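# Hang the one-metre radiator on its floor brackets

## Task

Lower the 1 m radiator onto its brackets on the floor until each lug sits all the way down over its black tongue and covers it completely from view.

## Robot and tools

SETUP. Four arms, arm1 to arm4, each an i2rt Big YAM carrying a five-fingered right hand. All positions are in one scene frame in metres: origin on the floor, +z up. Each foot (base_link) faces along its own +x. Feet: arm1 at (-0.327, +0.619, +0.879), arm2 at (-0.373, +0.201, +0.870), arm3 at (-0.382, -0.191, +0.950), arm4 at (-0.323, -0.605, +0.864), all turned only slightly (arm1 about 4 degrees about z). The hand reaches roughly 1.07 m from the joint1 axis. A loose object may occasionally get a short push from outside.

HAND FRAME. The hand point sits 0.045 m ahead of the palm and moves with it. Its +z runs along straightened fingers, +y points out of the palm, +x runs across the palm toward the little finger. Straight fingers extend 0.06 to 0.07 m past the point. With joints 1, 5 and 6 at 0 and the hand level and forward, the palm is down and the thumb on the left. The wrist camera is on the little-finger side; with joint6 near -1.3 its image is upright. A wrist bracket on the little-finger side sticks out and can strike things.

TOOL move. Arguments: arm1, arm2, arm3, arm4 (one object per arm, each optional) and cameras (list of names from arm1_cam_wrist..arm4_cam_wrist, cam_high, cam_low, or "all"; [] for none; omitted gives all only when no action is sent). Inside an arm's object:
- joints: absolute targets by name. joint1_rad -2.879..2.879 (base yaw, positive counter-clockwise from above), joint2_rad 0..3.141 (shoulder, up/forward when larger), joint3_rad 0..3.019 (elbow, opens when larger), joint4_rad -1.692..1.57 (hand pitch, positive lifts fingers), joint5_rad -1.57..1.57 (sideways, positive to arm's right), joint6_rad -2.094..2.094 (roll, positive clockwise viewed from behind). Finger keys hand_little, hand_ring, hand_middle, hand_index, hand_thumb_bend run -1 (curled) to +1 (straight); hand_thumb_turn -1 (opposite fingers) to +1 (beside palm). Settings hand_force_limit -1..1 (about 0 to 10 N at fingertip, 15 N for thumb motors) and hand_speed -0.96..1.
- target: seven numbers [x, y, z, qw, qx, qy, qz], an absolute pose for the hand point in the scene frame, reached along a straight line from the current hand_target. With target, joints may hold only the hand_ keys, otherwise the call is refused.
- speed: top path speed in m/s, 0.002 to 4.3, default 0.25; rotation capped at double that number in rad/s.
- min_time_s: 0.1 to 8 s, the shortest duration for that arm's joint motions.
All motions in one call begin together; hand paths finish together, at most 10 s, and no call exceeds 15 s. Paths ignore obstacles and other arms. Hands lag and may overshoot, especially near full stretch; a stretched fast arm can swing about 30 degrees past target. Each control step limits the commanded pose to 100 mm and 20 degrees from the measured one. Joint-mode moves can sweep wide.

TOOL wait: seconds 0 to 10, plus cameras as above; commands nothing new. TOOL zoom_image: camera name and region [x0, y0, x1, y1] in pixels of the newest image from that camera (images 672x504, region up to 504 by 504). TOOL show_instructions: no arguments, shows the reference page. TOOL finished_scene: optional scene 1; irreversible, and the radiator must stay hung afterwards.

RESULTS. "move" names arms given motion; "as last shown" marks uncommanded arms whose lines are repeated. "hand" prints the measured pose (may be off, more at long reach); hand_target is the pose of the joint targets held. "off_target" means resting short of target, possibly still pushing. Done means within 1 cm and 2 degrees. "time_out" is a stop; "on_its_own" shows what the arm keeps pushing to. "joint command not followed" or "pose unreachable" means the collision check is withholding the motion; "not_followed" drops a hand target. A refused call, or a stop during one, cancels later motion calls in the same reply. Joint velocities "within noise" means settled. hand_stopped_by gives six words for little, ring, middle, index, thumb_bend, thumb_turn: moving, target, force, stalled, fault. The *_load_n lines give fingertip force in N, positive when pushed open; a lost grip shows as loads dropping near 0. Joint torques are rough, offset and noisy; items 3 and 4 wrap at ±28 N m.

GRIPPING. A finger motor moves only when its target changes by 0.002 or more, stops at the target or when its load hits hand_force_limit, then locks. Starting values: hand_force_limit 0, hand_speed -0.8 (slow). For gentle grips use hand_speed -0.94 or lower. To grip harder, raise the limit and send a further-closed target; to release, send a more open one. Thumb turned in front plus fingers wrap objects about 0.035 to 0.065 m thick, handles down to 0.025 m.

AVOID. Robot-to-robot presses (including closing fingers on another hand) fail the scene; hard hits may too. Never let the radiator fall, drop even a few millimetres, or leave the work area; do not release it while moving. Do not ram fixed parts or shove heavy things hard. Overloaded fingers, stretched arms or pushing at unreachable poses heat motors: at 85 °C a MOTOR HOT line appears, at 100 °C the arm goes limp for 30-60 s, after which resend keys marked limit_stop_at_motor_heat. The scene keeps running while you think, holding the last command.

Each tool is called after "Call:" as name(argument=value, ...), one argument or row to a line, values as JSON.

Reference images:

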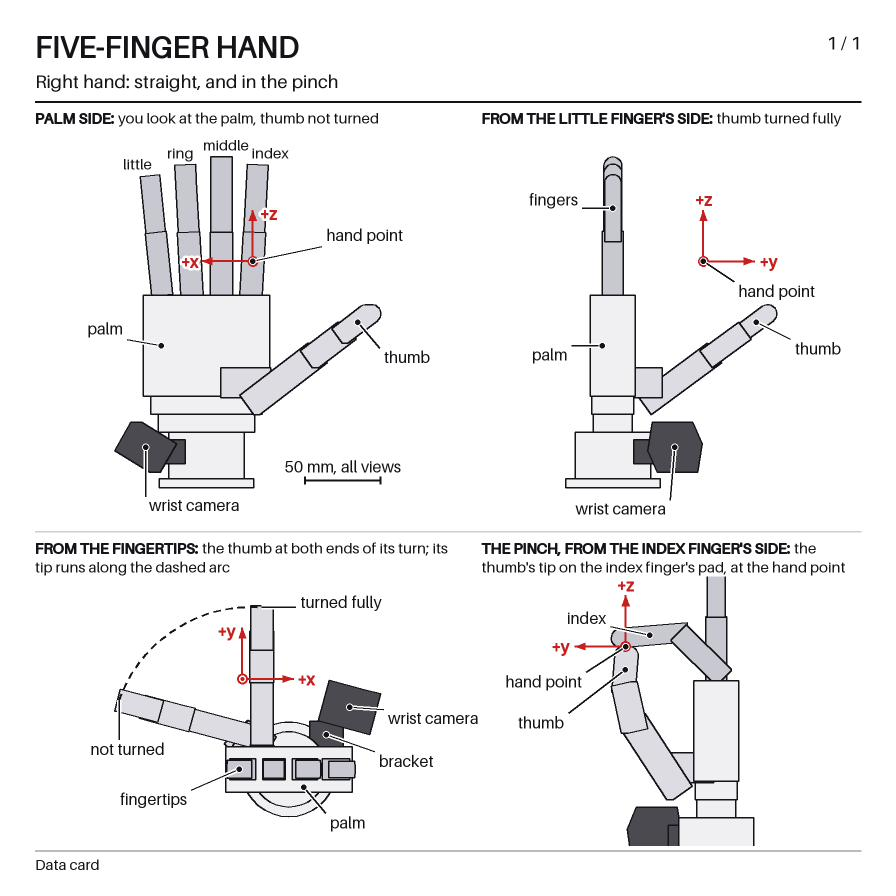

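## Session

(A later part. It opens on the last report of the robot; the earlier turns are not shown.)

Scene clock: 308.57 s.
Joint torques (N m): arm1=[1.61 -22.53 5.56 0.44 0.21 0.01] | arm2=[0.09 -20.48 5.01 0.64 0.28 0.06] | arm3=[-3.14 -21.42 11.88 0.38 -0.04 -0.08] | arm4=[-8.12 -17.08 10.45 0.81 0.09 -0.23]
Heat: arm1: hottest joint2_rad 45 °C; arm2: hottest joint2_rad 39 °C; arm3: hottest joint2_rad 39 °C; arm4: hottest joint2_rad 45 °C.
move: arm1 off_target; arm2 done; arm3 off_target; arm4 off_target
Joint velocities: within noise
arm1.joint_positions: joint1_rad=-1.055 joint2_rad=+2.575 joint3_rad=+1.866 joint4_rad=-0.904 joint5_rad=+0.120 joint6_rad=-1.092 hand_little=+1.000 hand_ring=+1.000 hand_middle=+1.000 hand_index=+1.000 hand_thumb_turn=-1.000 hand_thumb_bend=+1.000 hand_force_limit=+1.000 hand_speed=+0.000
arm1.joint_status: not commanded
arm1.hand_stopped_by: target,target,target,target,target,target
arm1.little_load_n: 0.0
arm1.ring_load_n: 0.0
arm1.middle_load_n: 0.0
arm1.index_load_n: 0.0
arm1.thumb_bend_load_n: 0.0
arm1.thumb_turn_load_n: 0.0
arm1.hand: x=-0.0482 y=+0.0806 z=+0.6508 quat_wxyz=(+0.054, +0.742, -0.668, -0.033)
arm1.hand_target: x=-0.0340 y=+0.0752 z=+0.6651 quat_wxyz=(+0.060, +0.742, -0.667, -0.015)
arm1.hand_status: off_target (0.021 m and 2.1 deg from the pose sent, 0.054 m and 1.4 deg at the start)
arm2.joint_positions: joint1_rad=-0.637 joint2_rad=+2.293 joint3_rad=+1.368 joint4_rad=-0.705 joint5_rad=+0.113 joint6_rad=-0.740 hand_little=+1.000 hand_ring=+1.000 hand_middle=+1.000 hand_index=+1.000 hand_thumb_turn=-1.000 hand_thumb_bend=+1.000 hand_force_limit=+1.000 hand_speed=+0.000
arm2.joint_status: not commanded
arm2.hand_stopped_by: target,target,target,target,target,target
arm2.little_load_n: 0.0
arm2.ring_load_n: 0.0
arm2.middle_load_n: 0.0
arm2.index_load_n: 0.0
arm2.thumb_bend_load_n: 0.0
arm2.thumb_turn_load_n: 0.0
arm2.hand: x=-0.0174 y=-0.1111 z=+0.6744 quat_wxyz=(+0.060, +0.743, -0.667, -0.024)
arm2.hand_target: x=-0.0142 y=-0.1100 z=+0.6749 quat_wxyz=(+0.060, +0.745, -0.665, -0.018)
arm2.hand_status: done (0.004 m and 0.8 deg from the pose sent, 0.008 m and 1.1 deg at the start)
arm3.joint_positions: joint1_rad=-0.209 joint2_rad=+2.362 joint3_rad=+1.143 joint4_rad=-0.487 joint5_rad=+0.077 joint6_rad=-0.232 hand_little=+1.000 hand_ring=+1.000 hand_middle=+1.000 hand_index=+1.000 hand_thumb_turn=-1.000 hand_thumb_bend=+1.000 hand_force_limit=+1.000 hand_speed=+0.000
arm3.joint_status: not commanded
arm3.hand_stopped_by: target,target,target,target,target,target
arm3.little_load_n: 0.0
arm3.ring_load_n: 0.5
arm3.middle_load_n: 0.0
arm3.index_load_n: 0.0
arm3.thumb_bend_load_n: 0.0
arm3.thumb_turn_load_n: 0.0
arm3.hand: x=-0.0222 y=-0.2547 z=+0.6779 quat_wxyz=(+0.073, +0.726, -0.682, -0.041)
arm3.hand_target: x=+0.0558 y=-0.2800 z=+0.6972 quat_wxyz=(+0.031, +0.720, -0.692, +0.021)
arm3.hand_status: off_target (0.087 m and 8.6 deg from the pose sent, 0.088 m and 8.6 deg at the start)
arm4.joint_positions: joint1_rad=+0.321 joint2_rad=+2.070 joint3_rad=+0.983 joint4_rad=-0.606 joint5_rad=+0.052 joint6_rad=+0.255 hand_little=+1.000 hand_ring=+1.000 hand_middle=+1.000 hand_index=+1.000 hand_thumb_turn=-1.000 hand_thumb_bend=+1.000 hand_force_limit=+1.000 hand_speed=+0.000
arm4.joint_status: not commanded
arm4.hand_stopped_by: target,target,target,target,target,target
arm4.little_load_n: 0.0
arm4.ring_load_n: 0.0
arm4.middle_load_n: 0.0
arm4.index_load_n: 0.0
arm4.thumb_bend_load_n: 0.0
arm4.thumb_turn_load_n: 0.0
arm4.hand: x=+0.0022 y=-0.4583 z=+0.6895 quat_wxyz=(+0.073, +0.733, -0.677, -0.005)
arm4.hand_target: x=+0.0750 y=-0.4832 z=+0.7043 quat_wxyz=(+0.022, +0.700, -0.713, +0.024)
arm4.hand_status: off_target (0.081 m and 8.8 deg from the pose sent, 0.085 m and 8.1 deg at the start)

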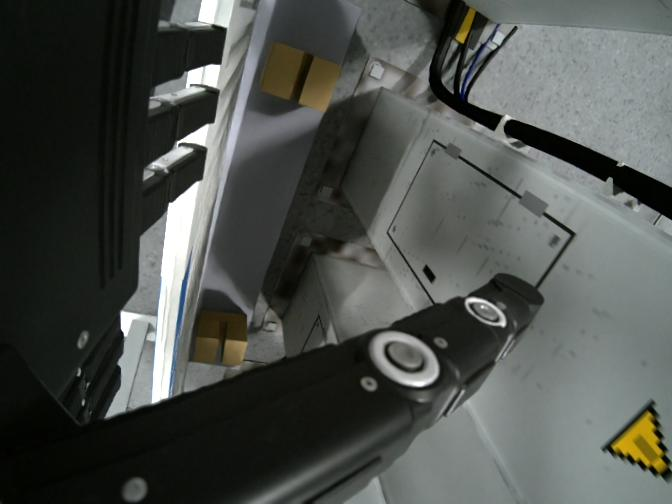

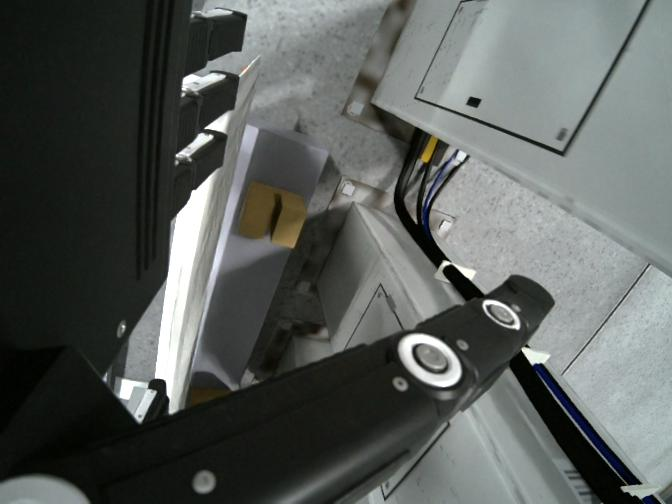

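Call:
move(
  cameras=["cam_low", "cam_high"],
)

Call:
zoom_image(
  camera="cam_low",
  region=[150, 140, 290, 280],
)

Call:
zoom_image(
  camera="cam_high",
  region=[240, 170, 420, 290],
)

Scene clock: 308.97 s.
Joint torques (N m): arm1=[1.85 -22.53 5.56 0.47 0.23 0.02] | arm2=[0.32 -20.42 5 0.55 0.28 0.08] | arm3=[-3.14 -21.36 11.88 0.38 -0.04 -0.05] | arm4=[-8 -17.08 10.8 0.65 0.07 -0.26]
Heat: arm1: hottest joint2_rad 45 °C; arm2: hottest joint2_rad 39 °C; arm3: hottest joint2_rad 39 °C; arm4: hottest joint2_rad 45 °C.
Joint velocities: within noise
arm1.joint_positions: joint1_rad=-1.055 joint2_rad=+2.575 joint3_rad=+1.866 joint4_rad=-0.904 joint5_rad=+0.120 joint6_rad=-1.091 hand_little=+1.000 hand_ring=+1.000 hand_middle=+1.000 hand_index=+1.000 hand_thumb_turn=-1.000 hand_thumb_bend=+1.000 hand_force_limit=+1.000 hand_speed=+0.000
arm1.joint_status: not commanded
arm1.hand_stopped_by: target,target,target,target,target,target
arm1.little_load_n: 0.0
arm1.ring_load_n: 0.0
arm1.middle_load_n: 0.0
arm1.index_load_n: 0.0
arm1.thumb_bend_load_n: 0.0
arm1.thumb_turn_load_n: 0.0
arm1.hand: x=-0.0482 y=+0.0806 z=+0.6508 quat_wxyz=(+0.054, +0.742, -0.668, -0.033) (m; scene frame)
arm1.hand_target: x=-0.0340 y=+0.0752 z=+0.6651 quat_wxyz=(+0.060, +0.742, -0.667, -0.015) (m; scene frame)
arm1.hand_status: off_target (0.021 m and 2.1 deg from the pose sent, 0.054 m and 1.4 deg at the start)
arm2.joint_positions: joint1_rad=-0.637 joint2_rad=+2.293 joint3_rad=+1.368 joint4_rad=-0.705 joint5_rad=+0.113 joint6_rad=-0.740 hand_little=+1.000 hand_ring=+1.000 hand_middle=+1.000 hand_index=+1.000 hand_thumb_turn=-1.000 hand_thumb_bend=+1.000 hand_force_limit=+1.000 hand_speed=+0.000
arm2.joint_status: not commanded
arm2.hand_stopped_by: target,target,target,target,target,target
arm2.little_load_n: 0.0
arm2.ring_load_n: 0.0
arm2.middle_load_n: 0.0
arm2.index_load_n: 0.0
arm2.thumb_bend_load_n: 0.0
arm2.thumb_turn_load_n: 0.0
arm2.hand: x=-0.0174 y=-0.1111 z=+0.6744 quat_wxyz=(+0.060, +0.743, -0.667, -0.024) (m; scene frame)
arm2.hand_target: x=-0.0142 y=-0.1100 z=+0.6749 quat_wxyz=(+0.060, +0.745, -0.665, -0.018) (m; scene frame)
arm2.hand_status: done (0.004 m and 0.8 deg from the pose sent, 0.008 m and 1.1 deg at the start)
arm3.joint_positions: joint1_rad=-0.209 joint2_rad=+2.362 joint3_rad=+1.143 joint4_rad=-0.487 joint5_rad=+0.077 joint6_rad=-0.232 hand_little=+1.000 hand_ring=+1.000 hand_middle=+1.000 hand_index=+1.000 hand_thumb_turn=-1.000 hand_thumb_bend=+1.000 hand_force_limit=+1.000 hand_speed=+0.000
arm3.joint_status: not commanded
arm3.hand_stopped_by: target,target,target,target,target,target
arm3.little_load_n: 0.0
arm3.ring_load_n: 0.0
arm3.middle_load_n: 0.0
arm3.index_load_n: 0.0
arm3.thumb_bend_load_n: 0.0
arm3.thumb_turn_load_n: 0.0
arm3.hand: x=-0.0222 y=-0.2547 z=+0.6779 quat_wxyz=(+0.073, +0.726, -0.682, -0.041) (m; scene frame)
arm3.hand_target: x=+0.0558 y=-0.2800 z=+0.6972 quat_wxyz=(+0.031, +0.720, -0.693, +0.021) (m; scene frame)
arm3.hand_status: off_target (0.087 m and 8.6 deg from the pose sent, 0.088 m and 8.6 deg at the start)
arm4.joint_positions: joint1_rad=+0.321 joint2_rad=+2.070 joint3_rad=+0.983 joint4_rad=-0.606 joint5_rad=+0.052 joint6_rad=+0.254 hand_little=+1.000 hand_ring=+1.000 hand_middle=+1.000 hand_index=+1.000 hand_thumb_turn=-1.000 hand_thumb_bend=+1.000 hand_force_limit=+1.000 hand_speed=+0.000
arm4.joint_status: not commanded
arm4.hand_stopped_by: target,target,target,target,target,target
arm4.little_load_n: 0.0
arm4.ring_load_n: 0.0
arm4.middle_load_n: 0.0
arm4.index_load_n: 0.0
arm4.thumb_bend_load_n: 0.0
arm4.thumb_turn_load_n: 0.0
arm4.hand: x=+0.0022 y=-0.4583 z=+0.6895 quat_wxyz=(+0.073, +0.733, -0.676, -0.005) (m; scene frame)
arm4.hand_target: x=+0.0750 y=-0.4832 z=+0.7043 quat_wxyz=(+0.022, +0.700, -0.713, +0.024) (m; scene frame)
arm4.hand_status: off_target (0.081 m and 8.8 deg from the pose sent, 0.085 m and 8.1 deg at the start)
pictures: cam_high, cam_low

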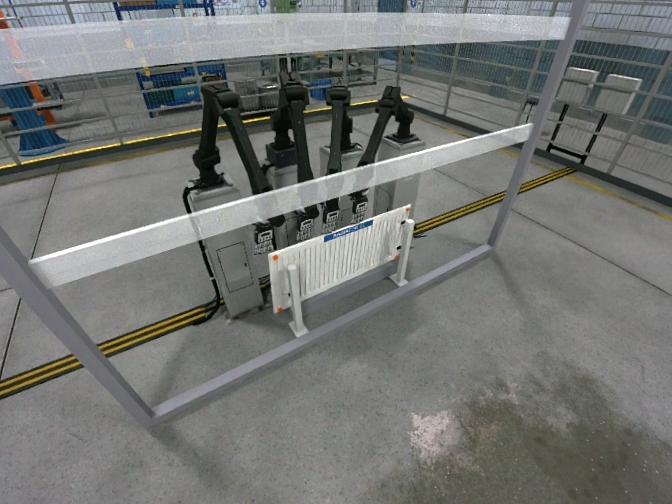

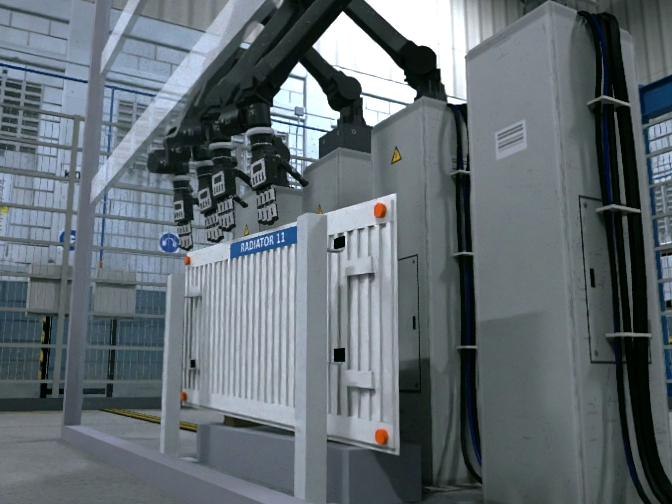

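Scaled by 3.600 from the camera's image (finer frame: 960x720).

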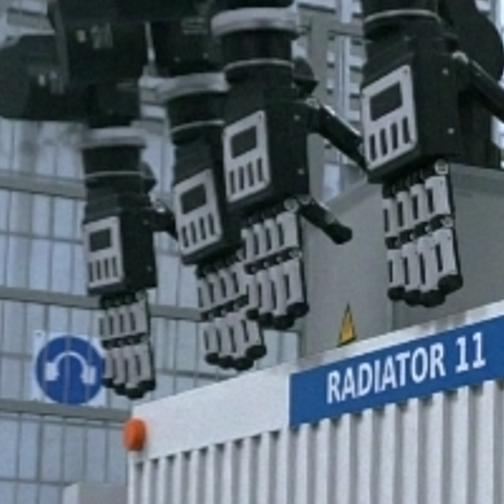

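Scaled by 2.800 from the camera's image (finer frame: 960x720).

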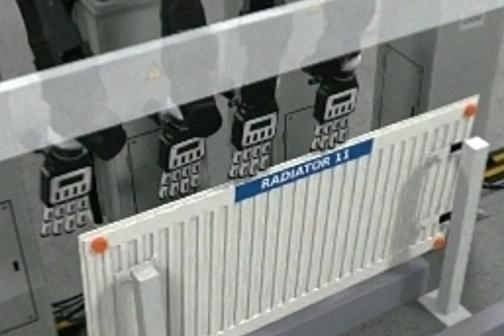

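Call:
move(
  arm3={"target": [0.075, -0.275, 0.740, 0.000, 0.720, -0.694, 0.010], "speed": 0.6},
  arm4={"target": [0.090, -0.470, 0.750, 0.000, 0.700, -0.713, 0.010], "speed": 0.6},
)

Scene clock: 311.27 s.
Joint torques (N m): arm1=[1.49 -22.65 5.57 0.44 0.19 0.02] | arm2=[0.21 -20.72 5.08 0.53 0.3 0.05] | arm3=[-2.43 -27.63 8.88 0.85 -0.12 -0.04] | arm4=[-4.13 -20.78 11.9 1.21 -0.08 -0.22]
Heat: arm1: hottest joint2_rad 45 °C; arm2: hottest joint2_rad 39 °C; arm3: hottest joint2_rad 39 °C; arm4: hottest joint2_rad 45 °C.
move: arm3 off_target; arm4 off_target
Joint velocities: within noise
arm1, arm2: as last shown
arm3.joint_positions: joint1_rad=-0.224 joint2_rad=+2.330 joint3_rad=+1.143 joint4_rad=-0.551 joint5_rad=+0.016 joint6_rad=-0.237 hand_little=+1.000 hand_ring=+1.000 hand_middle=+1.000 hand_index=+1.000 hand_thumb_turn=-1.000 hand_thumb_bend=+1.000 hand_force_limit=+1.000 hand_speed=+0.000
arm3.joint_status: not commanded
arm3.hand_stopped_by: target,target,target,target,target,target
arm3.little_load_n: 0.0
arm3.ring_load_n: 0.0
arm3.middle_load_n: 0.0
arm3.index_load_n: 0.0
arm3.thumb_bend_load_n: 0.0
arm3.thumb_turn_load_n: 0.0
arm3.hand: x=-0.0246 y=-0.2479 z=+0.6962 quat_wxyz=(+0.056, +0.721, -0.687, -0.072)
arm3.hand_target: x=+0.0587 y=-0.2715 z=+0.7398 quat_wxyz=(+0.001, +0.720, -0.694, +0.011)
arm3.hand_status: off_target (0.112 m and 11.3 deg from the pose sent, 0.117 m and 10.3 deg at the start; pose on its path clipped on 25 of 32 steps)
arm4.joint_positions: joint1_rad=+0.285 joint2_rad=+2.011 joint3_rad=+0.971 joint4_rad=-0.709 joint5_rad=+0.018 joint6_rad=+0.253 hand_little=+1.000 hand_ring=+1.000 hand_middle=+1.000 hand_index=+1.000 hand_thumb_turn=-1.000 hand_thumb_bend=+1.000 hand_force_limit=+1.000 hand_speed=+0.000
arm4.joint_status: not commanded
arm4.hand_stopped_by: target,target,target,target,target,target
arm4.little_load_n: 0.0
arm4.ring_load_n: 0.0
arm4.middle_load_n: 0.0
arm4.index_load_n: 0.0
arm4.thumb_bend_load_n: 0.0
arm4.thumb_turn_load_n: 0.0
arm4.hand: x=-0.0108 y=-0.4687 z=+0.7183 quat_wxyz=(+0.090, +0.719, -0.689, -0.035)
arm4.hand_target: x=+0.0784 y=-0.4736 z=+0.7545 quat_wxyz=(+0.002, +0.701, -0.713, +0.014)
arm4.hand_status: off_target (0.106 m and 12.0 deg from the pose sent, 0.107 m and 10.3 deg at the start; pose on its path clipped on 22 of 32 steps)
pictures: none

Call:
move(
  cameras=["all"],
)

Call:
zoom_image(
  camera="cam_high",
  region=[180, 60, 440, 260],
)

Call:
zoom_image(
  camera="cam_low",
  region=[120, 0, 460, 250],
)

Scene clock: 312.03 s.
Joint torques (N m): arm1=[1.67 -22.71 5.56 0.43 0.22 0.02] | arm2=[0.32 -20.48 5.01 0.64 0.25 0.07] | arm3=[-2.43 -27.63 8.87 0.84 -0.11 -0.04] | arm4=[-4.66 -21.25 11.9 1.25 -0.07 -0.2]
Heat: arm1: hottest joint2_rad 45 °C; arm2: hottest joint2_rad 39 °C; arm3: hottest joint2_rad 39 °C; arm4: hottest joint2_rad 45 °C.
Joint velocities: within noise
arm1.joint_positions: joint1_rad=-1.055 joint2_rad=+2.575 joint3_rad=+1.866 joint4_rad=-0.904 joint5_rad=+0.120 joint6_rad=-1.091 hand_little=+1.000 hand_ring=+1.000 hand_middle=+1.000 hand_index=+1.000 hand_thumb_turn=-1.000 hand_thumb_bend=+1.000 hand_force_limit=+1.000 hand_speed=+0.000
arm1.joint_status: not commanded
arm1.hand_stopped_by: target,target,target,target,target,target
arm1.little_load_n: 0.0
arm1.ring_load_n: 0.0
arm1.middle_load_n: 0.0
arm1.index_load_n: 0.0
arm1.thumb_bend_load_n: 0.0
arm1.thumb_turn_load_n: 0.0
arm1.hand: x=-0.0482 y=+0.0806 z=+0.6508 quat_wxyz=(+0.054, +0.742, -0.668, -0.033) (m; scene frame)
arm1.hand_target: x=-0.0340 y=+0.0752 z=+0.6651 quat_wxyz=(+0.060, +0.742, -0.667, -0.015) (m; scene frame)
arm1.hand_status: not commanded
arm2.joint_positions: joint1_rad=-0.637 joint2_rad=+2.293 joint3_rad=+1.368 joint4_rad=-0.705 joint5_rad=+0.113 joint6_rad=-0.740 hand_little=+1.000 hand_ring=+1.000 hand_middle=+1.000 hand_index=+1.000 hand_thumb_turn=-1.000 hand_thumb_bend=+1.000 hand_force_limit=+1.000 hand_speed=+0.000
arm2.joint_status: not commanded
arm2.hand_stopped_by: target,target,target,target,target,target
arm2.little_load_n: 0.0
arm2.ring_load_n: 0.0
arm2.middle_load_n: 0.0
arm2.index_load_n: 0.0
arm2.thumb_bend_load_n: 0.0
arm2.thumb_turn_load_n: 0.0
arm2.hand: x=-0.0174 y=-0.1111 z=+0.6744 quat_wxyz=(+0.060, +0.743, -0.667, -0.024) (m; scene frame)
arm2.hand_target: x=-0.0142 y=-0.1100 z=+0.6749 quat_wxyz=(+0.060, +0.745, -0.665, -0.018) (m; scene frame)
arm2.hand_status: not commanded
arm3.joint_positions: joint1_rad=-0.224 joint2_rad=+2.330 joint3_rad=+1.143 joint4_rad=-0.551 joint5_rad=+0.016 joint6_rad=-0.237 hand_little=+1.000 hand_ring=+1.000 hand_middle=+1.000 hand_index=+1.000 hand_thumb_turn=-1.000 hand_thumb_bend=+1.000 hand_force_limit=+1.000 hand_speed=+0.000
arm3.joint_status: not commanded
arm3.hand_stopped_by: target,target,target,target,target,target
arm3.little_load_n: 0.0
arm3.ring_load_n: 0.0
arm3.middle_load_n: 0.0
arm3.index_load_n: 0.0
arm3.thumb_bend_load_n: 0.0
arm3.thumb_turn_load_n: 0.0
arm3.hand: x=-0.0246 y=-0.2479 z=+0.6962 quat_wxyz=(+0.056, +0.721, -0.687, -0.072) (m; scene frame)
arm3.hand_target: x=+0.0587 y=-0.2715 z=+0.7398 quat_wxyz=(+0.001, +0.720, -0.694, +0.011) (m; scene frame)
arm3.hand_status: off_target (0.112 m and 11.3 deg from the pose sent, 0.117 m and 10.3 deg at the start; pose on its path clipped on 25 of 32 steps)
arm4.joint_positions: joint1_rad=+0.285 joint2_rad=+2.011 joint3_rad=+0.971 joint4_rad=-0.710 joint5_rad=+0.018 joint6_rad=+0.253 hand_little=+1.000 hand_ring=+1.000 hand_middle=+1.000 hand_index=+1.000 hand_thumb_turn=-1.000 hand_thumb_bend=+1.000 hand_force_limit=+1.000 hand_speed=+0.000
arm4.joint_status: not commanded
arm4.hand_stopped_by: target,target,target,target,target,target
arm4.little_load_n: 0.0
arm4.ring_load_n: 0.0
arm4.middle_load_n: 0.0
arm4.index_load_n: 0.0
arm4.thumb_bend_load_n: 0.0
arm4.thumb_turn_load_n: 0.0
arm4.hand: x=-0.0109 y=-0.4687 z=+0.7184 quat_wxyz=(+0.090, +0.719, -0.688, -0.035) (m; scene frame)
arm4.hand_target: x=+0.0783 y=-0.4737 z=+0.7545 quat_wxyz=(+0.002, +0.701, -0.713, +0.014) (m; scene frame)
arm4.hand_status: off_target (0.106 m and 12.0 deg from the pose sent, 0.107 m and 10.3 deg at the start; pose on its path clipped on 22 of 32 steps)
pictures: arm1_cam_wrist, arm2_cam_wrist, arm3_cam_wrist, arm4_cam_wrist, cam_high, cam_low

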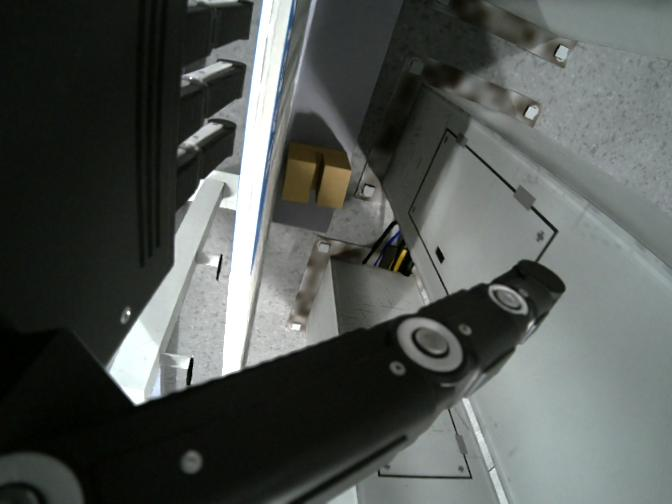

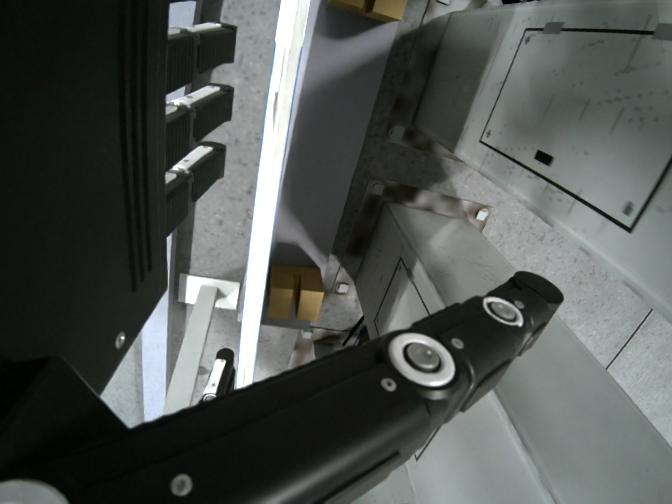

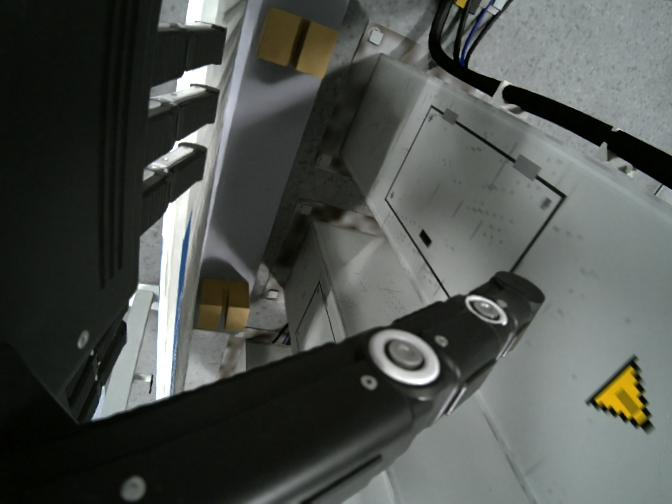

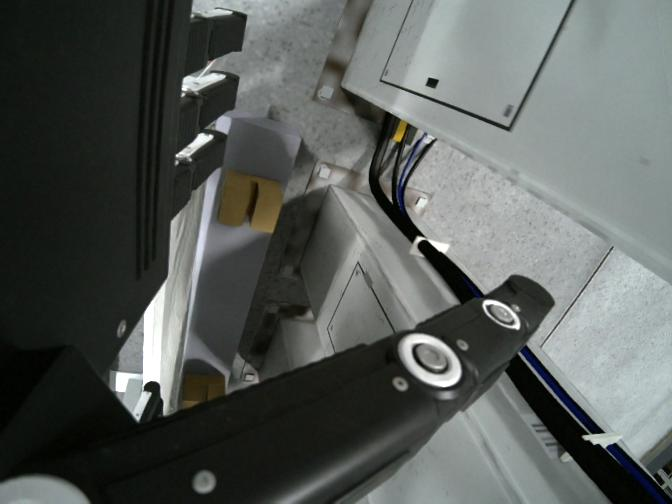

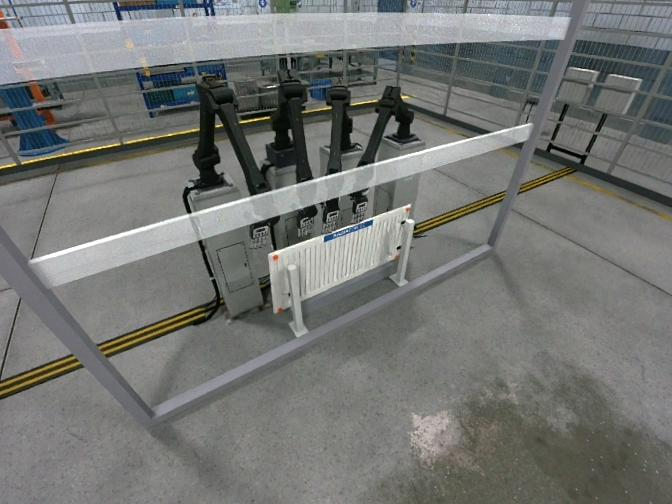

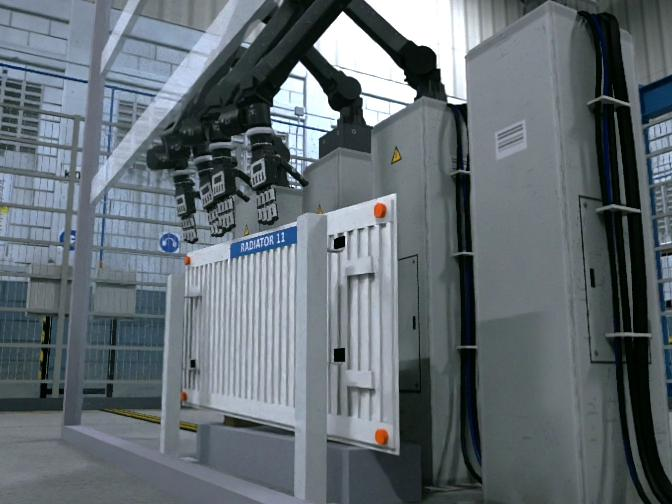

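Scaled by 1.938 from the camera's image (finer frame: 960x720).

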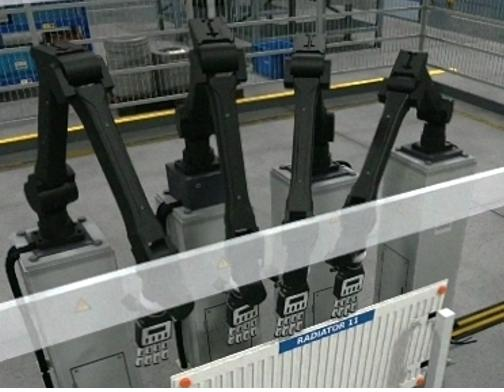

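Scaled by 1.482 from the camera's image (finer frame: 960x720).

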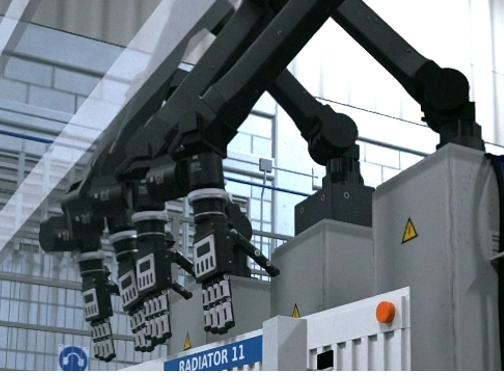

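Call:
move(
  arm4={"target": [-0.011, -0.469, 0.718, 0.060, 0.711, -0.699, -0.020], "speed": 0.1},
  arm3={"target": [0.03, -0.262, 0.70, 0.060, 0.718, -0.692, -0.020], "speed": 0.1},
)

Scene clock: 315.73 s.
Joint torques (N m): arm1=[1.49 -22.48 5.57 0.46 0.22 0.01] | arm2=[0.56 -20.48 4.97 0.58 0.29 0.07] | arm3=[0.26 -17.9 11.15 0.01 0.22 0.18] | arm4=[1.61 -14.45 3.59 0.12 -0.09 0.05]
Heat: arm1: hottest joint2_rad 45 °C; arm2: hottest joint2_rad 39 °C; arm3: hottest joint2_rad 40 °C; arm4: hottest joint2_rad 44 °C.
move: arm3 off_target; arm4 done
Joint velocities: within noise
arm1, arm2: as last shown
arm3.joint_positions: joint1_rad=-0.225 joint2_rad=+2.322 joint3_rad=+1.139 joint4_rad=-0.573 joint5_rad=+0.073 joint6_rad=-0.217 hand_little=+1.000 hand_ring=+1.000 hand_middle=+1.000 hand_index=+1.000 hand_thumb_turn=-1.000 hand_thumb_bend=+1.000 hand_force_limit=+1.000 hand_speed=+0.000
arm3.joint_status: not commanded
arm3.hand_stopped_by: target,target,target,target,target,target
arm3.little_load_n: 0.0
arm3.ring_load_n: 0.0
arm3.middle_load_n: 0.0
arm3.index_load_n: 0.0
arm3.thumb_bend_load_n: 0.0
arm3.thumb_turn_load_n: 0.0
arm3.hand: x=-0.0309 y=-0.2571 z=+0.7009 quat_wxyz=(+0.085, +0.714, -0.692, -0.063)
arm3.hand_target: x=+0.0277 y=-0.2611 z=+0.7044 quat_wxyz=(+0.059, +0.719, -0.693, -0.020)
arm3.hand_status: off_target (0.061 m and 5.7 deg from the pose sent, 0.057 m and 6.0 deg at the start)
arm4.joint_positions: joint1_rad=+0.273 joint2_rad=+1.973 joint3_rad=+0.917 joint4_rad=-0.635 joint5_rad=+0.016 joint6_rad=+0.258 hand_little=+1.000 hand_ring=+1.000 hand_middle=+1.000 hand_index=+1.000 hand_thumb_turn=-1.000 hand_thumb_bend=+1.000 hand_force_limit=+1.000 hand_speed=+0.000
arm4.joint_status: not commanded
arm4.hand_stopped_by: target,target,target,target,target,target
arm4.little_load_n: 0.0
arm4.ring_load_n: 0.0
arm4.middle_load_n: 0.0
arm4.index_load_n: 0.5
arm4.thumb_bend_load_n: 0.0
arm4.thumb_turn_load_n: 0.0
arm4.hand: x=-0.0111 y=-0.4724 z=+0.7184 quat_wxyz=(+0.064, +0.715, -0.696, -0.021)
arm4.hand_target: x=-0.0111 y=-0.4690 z=+0.7180 quat_wxyz=(+0.060, +0.712, -0.700, -0.020)
arm4.hand_status: done (0.003 m and 0.7 deg from the pose sent, 0.001 m and 4.1 deg at the start)
pictures: none

Call:
move(
  arm4={"target": [0.035, -0.469, 0.718, 0.060, 0.711, -0.699, -0.020], "speed": 0.1},
)

Call:
move(
  arm4={"joints": {"joint3_rad": 1.05}, "min_time_s": 2},
)

Scene clock: 317.03 s.
Joint torques (N m): arm1=[1.61 -22.53 5.59 0.42 0.21 0.02] | arm2=[0.15 -20.13 5 0.57 0.24 0.07] | arm3=[0.26 -17.9 11.17 0.01 0.22 0.15] | arm4=[-0.26 -12.45 11.08 -0.18 0.11 -0.24]
Heat: arm1: hottest joint2_rad 45 °C; arm2: hottest joint2_rad 39 °C; arm3: hottest joint2_rad 40 °C; arm4: hottest joint2_rad 44 °C.
move: arm4 off_target
Joint velocities: within noise
arm1, arm2, arm3: as last shown
arm3.joint_positions: joint1_rad=-0.225 joint2_rad=+2.322 joint3_rad=+1.139 joint4_rad=-0.573 joint5_rad=+0.073 joint6_rad=-0.216 hand_little=+1.000 hand_ring=+1.000 hand_middle=+1.000 hand_index=+1.000 hand_thumb_turn=-1.000 hand_thumb_bend=+1.000 hand_force_limit=+1.000 hand_speed=+0.000
arm3.thumb_turn_load_n: -0.5
arm3.hand: x=-0.0309 y=-0.2570 z=+0.7009 quat_wxyz=(+0.085, +0.714, -0.692, -0.063)
arm4.joint_positions: joint1_rad=+0.273 joint2_rad=+2.000 joint3_rad=+0.958 joint4_rad=-0.703 joint5_rad=+0.016 joint6_rad=+0.256 hand_little=+1.000 hand_ring=+1.000 hand_middle=+1.000 hand_index=+1.000 hand_thumb_turn=-1.000 hand_thumb_bend=+1.000 hand_force_limit=+1.000 hand_speed=+0.000
arm4.joint_status: not commanded
arm4.hand_stopped_by: target,target,target,target,target,target
arm4.little_load_n: 0.0
arm4.ring_load_n: 0.0
arm4.middle_load_n: 0.0
arm4.index_load_n: 0.0
arm4.thumb_bend_load_n: 0.0
arm4.thumb_turn_load_n: 0.0
arm4.hand: x=-0.0122 y=-0.4728 z=+0.7201 quat_wxyz=(+0.087, +0.713, -0.694, -0.035)
arm4.hand_target: x=+0.0333 y=-0.4699 z=+0.7205 quat_wxyz=(+0.060, +0.712, -0.700, -0.019)
arm4.hand_status: off_target (0.047 m and 3.6 deg from the pose sent, 0.046 m and 0.7 deg at the start)
pictures: none

Scene clock: 321.33 s.
Joint torques (N m): arm1=[1.55 -22.53 5.53 0.44 0.2 0.01] | arm2=[-0.03 -20.78 5.12 0.54 0.27 0.06] | arm3=[0.26 -17.9 11.15 0.02 0.22 0.15] | arm4=[-0.79 -12.51 11.56 -0.09 0.08 -0.21]
Heat: arm1: hottest joint2_rad 45 °C; arm2: hottest joint2_rad 39 °C; arm3: hottest joint2_rad 40 °C; arm4: hottest joint2_rad 44 °C.
move: arm4 time_out
Joint velocities: within noise
arm1, arm2, arm3: as last shown
arm3.thumb_turn_load_n: 0.0
arm4.joint_positions: joint1_rad=+0.273 joint2_rad=+2.000 joint3_rad=+0.958 joint4_rad=-0.704 joint5_rad=+0.016 joint6_rad=+0.256 hand_little=+1.000 hand_ring=+1.000 hand_middle=+1.000 hand_index=+1.000 hand_thumb_turn=-1.000 hand_thumb_bend=+1.000 hand_force_limit=+1.000 hand_speed=+0.000
arm4.joint_status: joint3_rad time_out (moved +0.000 of +0.092)
arm4.hand_stopped_by: target,target,target,target,target,target
arm4.little_load_n: 0.0
arm4.ring_load_n: 0.0
arm4.middle_load_n: 0.0
arm4.index_load_n: 0.0
arm4.thumb_bend_load_n: 0.0
arm4.thumb_turn_load_n: 0.0
arm4.on_its_own: joint3_rad reads +0.958 and still pushes toward +1.050 since a time_out
arm4.hand: x=-0.0122 y=-0.4728 z=+0.7202 quat_wxyz=(+0.088, +0.713, -0.694, -0.035)
arm4.hand_target: x=+0.0368 y=-0.4689 z=+0.7213 quat_wxyz=(+0.057, +0.712, -0.700, -0.017)
arm4.hand_status: not commanded
pictures: none

Call:
move(
  cameras=["cam_low", "cam_high"],
)

Call:
zoom_image(
  camera="cam_low",
  region=[80, 80, 240, 240],
)

Call:
zoom_image(
  camera="cam_high",
  region=[220, 150, 320, 260],
)

Call:
zoom_image(
  camera="cam_high",
  region=[300, 130, 400, 240],
)

Scene clock: 328.23 s.
Joint torques (N m): arm1=[1.55 -22.48 5.59 0.43 0.22 0.01] | arm2=[0.38 -19.9 5.03 0.54 0.27 0.08] | arm3=[0.26 -17.96 11.17 0.02 0.22 0.15] | arm4=[-1.14 -12.75 11.56 -0.1 0.05 -0.27]
Heat: arm1: hottest joint2_rad 45 °C; arm2: hottest joint2_rad 39 °C; arm3: hottest joint2_rad 39 °C; arm4: hottest joint2_rad 43 °C.
Joint velocities: within noise
arm1.joint_positions: joint1_rad=-1.055 joint2_rad=+2.575 joint3_rad=+1.866 joint4_rad=-0.904 joint5_rad=+0.120 joint6_rad=-1.091 hand_little=+1.000 hand_ring=+1.000 hand_middle=+1.000 hand_index=+1.000 hand_thumb_turn=-1.000 hand_thumb_bend=+1.000 hand_force_limit=+1.000 hand_speed=+0.000
arm1.joint_status: not commanded
arm1.hand_stopped_by: target,target,target,target,target,target
arm1.little_load_n: 0.0
arm1.ring_load_n: 0.0
arm1.middle_load_n: 0.0
arm1.index_load_n: 0.0
arm1.thumb_bend_load_n: 0.0
arm1.thumb_turn_load_n: 0.0
arm1.hand: x=-0.0482 y=+0.0806 z=+0.6508 quat_wxyz=(+0.054, +0.742, -0.668, -0.033) (m; scene frame)
arm1.hand_target: x=-0.0340 y=+0.0752 z=+0.6651 quat_wxyz=(+0.060, +0.742, -0.667, -0.015) (m; scene frame)
arm1.hand_status: not commanded
arm2.joint_positions: joint1_rad=-0.637 joint2_rad=+2.293 joint3_rad=+1.368 joint4_rad=-0.705 joint5_rad=+0.113 joint6_rad=-0.740 hand_little=+1.000 hand_ring=+1.000 hand_middle=+1.000 hand_index=+1.000 hand_thumb_turn=-1.000 hand_thumb_bend=+1.000 hand_force_limit=+1.000 hand_speed=+0.000
arm2.joint_status: not commanded
arm2.hand_stopped_by: target,target,target,target,target,target
arm2.little_load_n: 0.0
arm2.ring_load_n: 0.0
arm2.middle_load_n: 0.0
arm2.index_load_n: 0.0
arm2.thumb_bend_load_n: 0.0
arm2.thumb_turn_load_n: 0.0
arm2.hand: x=-0.0174 y=-0.1111 z=+0.6744 quat_wxyz=(+0.060, +0.743, -0.667, -0.024) (m; scene frame)
arm2.hand_target: x=-0.0142 y=-0.1100 z=+0.6749 quat_wxyz=(+0.060, +0.745, -0.665, -0.018) (m; scene frame)
arm2.hand_status: not commanded
arm3.joint_positions: joint1_rad=-0.225 joint2_rad=+2.322 joint3_rad=+1.139 joint4_rad=-0.573 joint5_rad=+0.073 joint6_rad=-0.216 hand_little=+1.000 hand_ring=+1.000 hand_middle=+1.000 hand_index=+1.000 hand_thumb_turn=-1.000 hand_thumb_bend=+1.000 hand_force_limit=+1.000 hand_speed=+0.000
arm3.joint_status: not commanded
arm3.hand_stopped_by: target,target,target,target,target,target
arm3.little_load_n: 0.0
arm3.ring_load_n: 0.0
arm3.middle_load_n: 0.0
arm3.index_load_n: 0.0
arm3.thumb_bend_load_n: 0.0
arm3.thumb_turn_load_n: 0.0
arm3.hand: x=-0.0309 y=-0.2570 z=+0.7009 quat_wxyz=(+0.085, +0.714, -0.692, -0.063) (m; scene frame)
arm3.hand_target: x=+0.0277 y=-0.2611 z=+0.7044 quat_wxyz=(+0.059, +0.719, -0.693, -0.020) (m; scene frame)
arm3.hand_status: not commanded
arm4.joint_positions: joint1_rad=+0.273 joint2_rad=+2.000 joint3_rad=+0.958 joint4_rad=-0.704 joint5_rad=+0.016 joint6_rad=+0.256 hand_little=+1.000 hand_ring=+1.000 hand_middle=+1.000 hand_index=+1.000 hand_thumb_turn=-1.000 hand_thumb_bend=+1.000 hand_force_limit=+1.000 hand_speed=+0.000
arm4.joint_status: joint3_rad time_out (moved +0.000 of +0.092)
arm4.hand_stopped_by: target,target,target,target,target,target
arm4.little_load_n: 0.0
arm4.ring_load_n: 0.0
arm4.middle_load_n: 0.0
arm4.index_load_n: 0.0
arm4.thumb_bend_load_n: 0.0
arm4.thumb_turn_load_n: 0.0
arm4.on_its_own: joint3_rad reads +0.958 and still pushes toward +1.050 since a time_out
arm4.hand: x=-0.0122 y=-0.4728 z=+0.7202 quat_wxyz=(+0.088, +0.713, -0.694, -0.035) (m; scene frame)
arm4.hand_target: x=+0.0368 y=-0.4689 z=+0.7213 quat_wxyz=(+0.057, +0.712, -0.700, -0.017) (m; scene frame)
arm4.hand_status: not commanded
pictures: cam_high, cam_low

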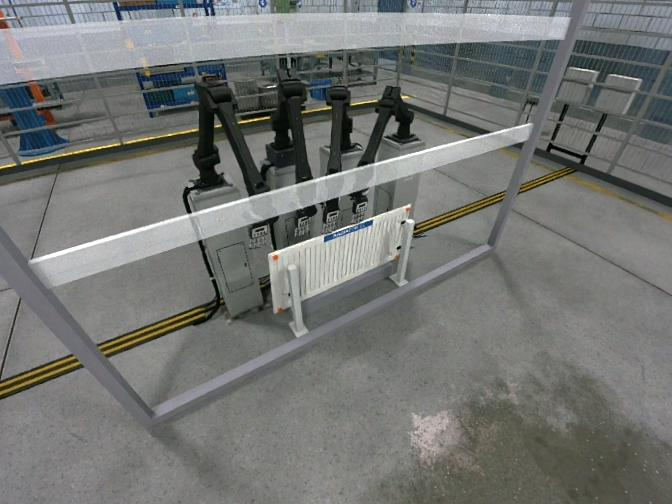

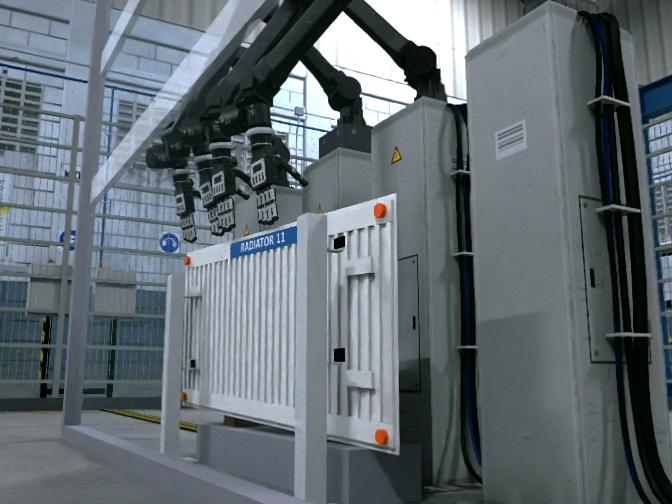

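Scaled by 3.150 from the camera's image (finer frame: 960x720).

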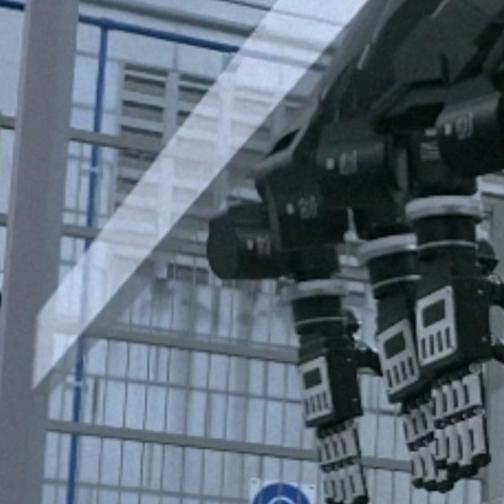

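Scaled by 4.582 from the camera's image (finer frame: 960x720).

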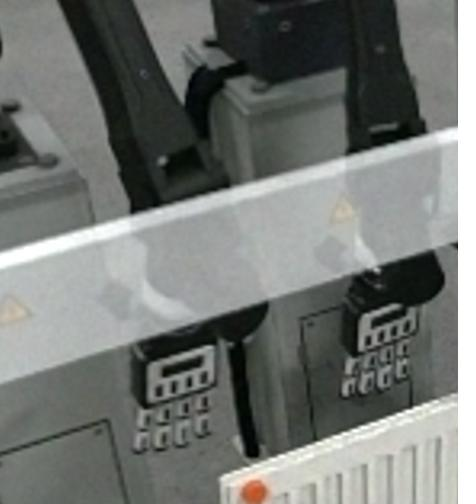

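Scaled by 4.582 from the camera's image (finer frame: 960x720).

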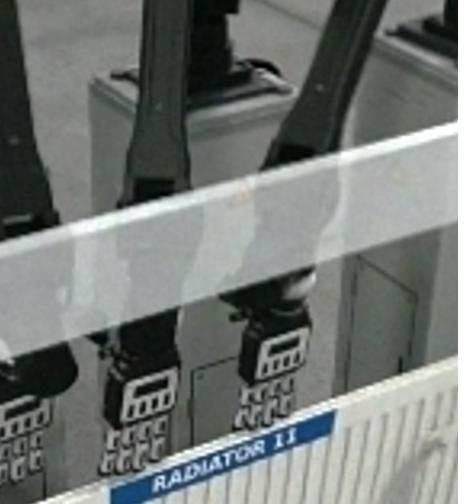

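Call:
move(
  arm3={"target": [-0.02, -0.262, 0.69, 0.0, 0.719, -0.695, 0.0], "speed": 0.15},
  arm4={"target": [-0.01, -0.462, 0.70, 0.0, 0.712, -0.702, 0.0], "speed": 0.15},
)

Call:
move(
  arm3={"target": [0.004, -0.265, 0.67, 0.0, 0.719, -0.695, 0.0], "speed": 0.1},
  arm4={"target": [0.020, -0.464, 0.685, 0.0, 0.712, -0.702, 0.0], "speed": 0.1},
  cameras=["arm3_cam_wrist", "arm4_cam_wrist"],
)

Scene clock: 338.53 s.
Joint torques (N m): arm1=[1.44 -22.59 5.55 0.47 0.23 0] | arm2=[0.09 -20.19 5.04 0.62 0.27 0.08] | arm3=[-2.14 -18.73 2.22 0.58 -0.12 -0.04] | arm4=[2.26 -14.39 3.51 0.43 -0.06 0.09]
Heat: arm1: hottest joint2_rad 45 °C; arm2: hottest joint2_rad 39 °C; arm3: hottest joint2_rad 39 °C; arm4: hottest joint2_rad 42 °C.
move: arm3 done; arm4 done
Joint velocities: within noise
arm1, arm2: as last shown
arm1.ring_load_n: -0.5
arm2.thumb_bend_load_n: -0.5
arm3.joint_positions: joint1_rad=-0.249 joint2_rad=+2.286 joint3_rad=+1.015 joint4_rad=-0.309 joint5_rad=+0.003 joint6_rad=-0.254 hand_little=+1.000 hand_ring=+1.000 hand_middle=+1.000 hand_index=+1.000 hand_thumb_turn=-1.000 hand_thumb_bend=+1.000 hand_force_limit=+1.000 hand_speed=+0.000
arm3.joint_status: not commanded
arm3.hand_stopped_by: target,target,target,target,target,target
arm3.little_load_n: 0.0
arm3.ring_load_n: 0.0
arm3.middle_load_n: 0.0
arm3.index_load_n: 0.0
arm3.thumb_bend_load_n: 0.0
arm3.thumb_turn_load_n: 0.0
arm3.hand: x=-0.0248 y=-0.2560 z=+0.6851 quat_wxyz=(+0.007, +0.720, -0.693, -0.008)
arm3.hand_target: x=-0.0200 y=-0.2620 z=+0.6900 quat_wxyz=(+0.000, +0.719, -0.695, +0.000)
arm3.hand_status: done (0.009 m and 1.2 deg from the pose sent, 0.016 m and 12.1 deg at the start)
arm4.joint_positions: joint1_rad=+0.273 joint2_rad=+1.964 joint3_rad=+0.825 joint4_rad=-0.433 joint5_rad=-0.007 joint6_rad=+0.265 hand_little=+1.000 hand_ring=+1.000 hand_middle=+1.000 hand_index=+1.000 hand_thumb_turn=-1.000 hand_thumb_bend=+1.000 hand_force_limit=+1.000 hand_speed=+0.000
arm4.joint_status: not commanded
arm4.hand_stopped_by: target,target,target,target,target,target
arm4.little_load_n: 0.0
arm4.ring_load_n: 0.0
arm4.middle_load_n: 0.0
arm4.index_load_n: 0.0
arm4.thumb_bend_load_n: 0.0
arm4.thumb_turn_load_n: 0.0
arm4.hand: x=-0.0117 y=-0.4677 z=+0.6991 quat_wxyz=(+0.006, +0.713, -0.701, -0.002)
arm4.hand_target: x=-0.0100 y=-0.4620 z=+0.7001 quat_wxyz=(+0.000, +0.712, -0.702, +0.000)
arm4.hand_status: done (0.006 m and 0.7 deg from the pose sent, 0.023 m and 10.9 deg at the start)
pictures: none

Scene clock: 339.60 s.
Joint torques (N m): arm1=[1.49 -22.48 5.6 0.39 0.21 0] | arm2=[0.44 -20.42 4.97 0.42 0.26 0.07] | arm3=[-1.73 -16.62 4.37 -0.09 -0.13 0.01] | arm4=[-0.09 -13.57 5.07 -0.14 -0.1 -0.2]
Heat: arm1: hottest joint2_rad 45 °C; arm2: hottest joint2_rad 39 °C; arm3: hottest joint2_rad 39 °C; arm4: hottest joint2_rad 42 °C.
move: arm3 done; arm4 done
Joint velocities: within noise
arm1, arm2: as last shown
arm1.ring_load_n: 0.0
arm2.thumb_bend_load_n: 0.0
arm3.joint_positions: joint1_rad=-0.249 joint2_rad=+2.324 joint3_rad=+1.087 joint4_rad=-0.311 joint5_rad=+0.003 joint6_rad=-0.254 hand_little=+1.000 hand_ring=+1.000 hand_middle=+1.000 hand_index=+1.000 hand_thumb_turn=-1.000 hand_thumb_bend=+1.000 hand_force_limit=+1.000 hand_speed=+0.000
arm3.joint_status: not commanded
arm3.hand_stopped_by: target,target,target,target,target,target
arm3.little_load_n: -0.5
arm3.ring_load_n: 0.0
arm3.middle_load_n: 0.0
arm3.index_load_n: 0.0
arm3.thumb_bend_load_n: 0.0
arm3.thumb_turn_load_n: 0.0
arm3.hand: x=+0.0035 y=-0.2622 z=+0.6749 quat_wxyz=(-0.001, +0.720, -0.693, +0.005)
arm3.hand_target: x=+0.0039 y=-0.2650 z=+0.6700 quat_wxyz=(+0.000, +0.719, -0.695, +0.000)
arm3.hand_status: done (0.006 m and 0.6 deg from the pose sent, 0.034 m and 1.2 deg at the start)
arm4.joint_positions: joint1_rad=+0.269 joint2_rad=+2.018 joint3_rad=+0.895 joint4_rad=-0.433 joint5_rad=-0.007 joint6_rad=+0.265 hand_little=+1.000 hand_ring=+1.000 hand_middle=+1.000 hand_index=+1.000 hand_thumb_turn=-1.000 hand_thumb_bend=+1.000 hand_force_limit=+1.000 hand_speed=+0.000
arm4.joint_status: not commanded
arm4.hand_stopped_by: target,target,target,target,target,target
arm4.little_load_n: 0.0
arm4.ring_load_n: 0.0
arm4.middle_load_n: 0.0
arm4.index_load_n: 0.0
arm4.thumb_bend_load_n: 0.0
arm4.thumb_turn_load_n: 0.0
arm4.hand: x=+0.0145 y=-0.4616 z=+0.6887 quat_wxyz=(-0.001, +0.712, -0.702, +0.002)
arm4.hand_target: x=+0.0200 y=-0.4641 z=+0.6851 quat_wxyz=(+0.000, +0.712, -0.702, +0.000)
arm4.hand_status: done (0.007 m and 0.2 deg from the pose sent, 0.035 m and 0.7 deg at the start)

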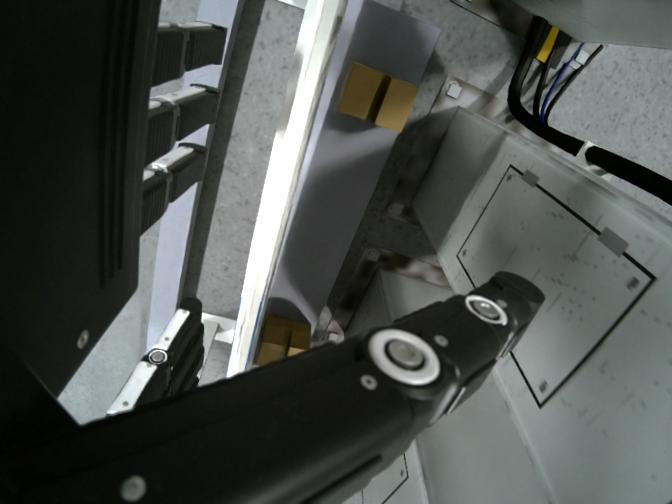

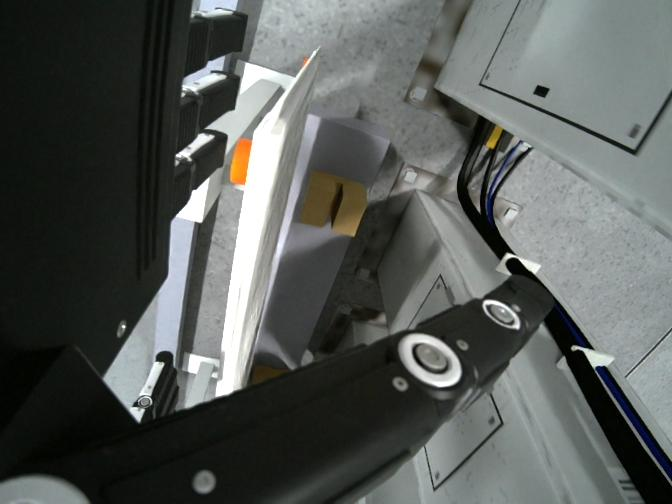

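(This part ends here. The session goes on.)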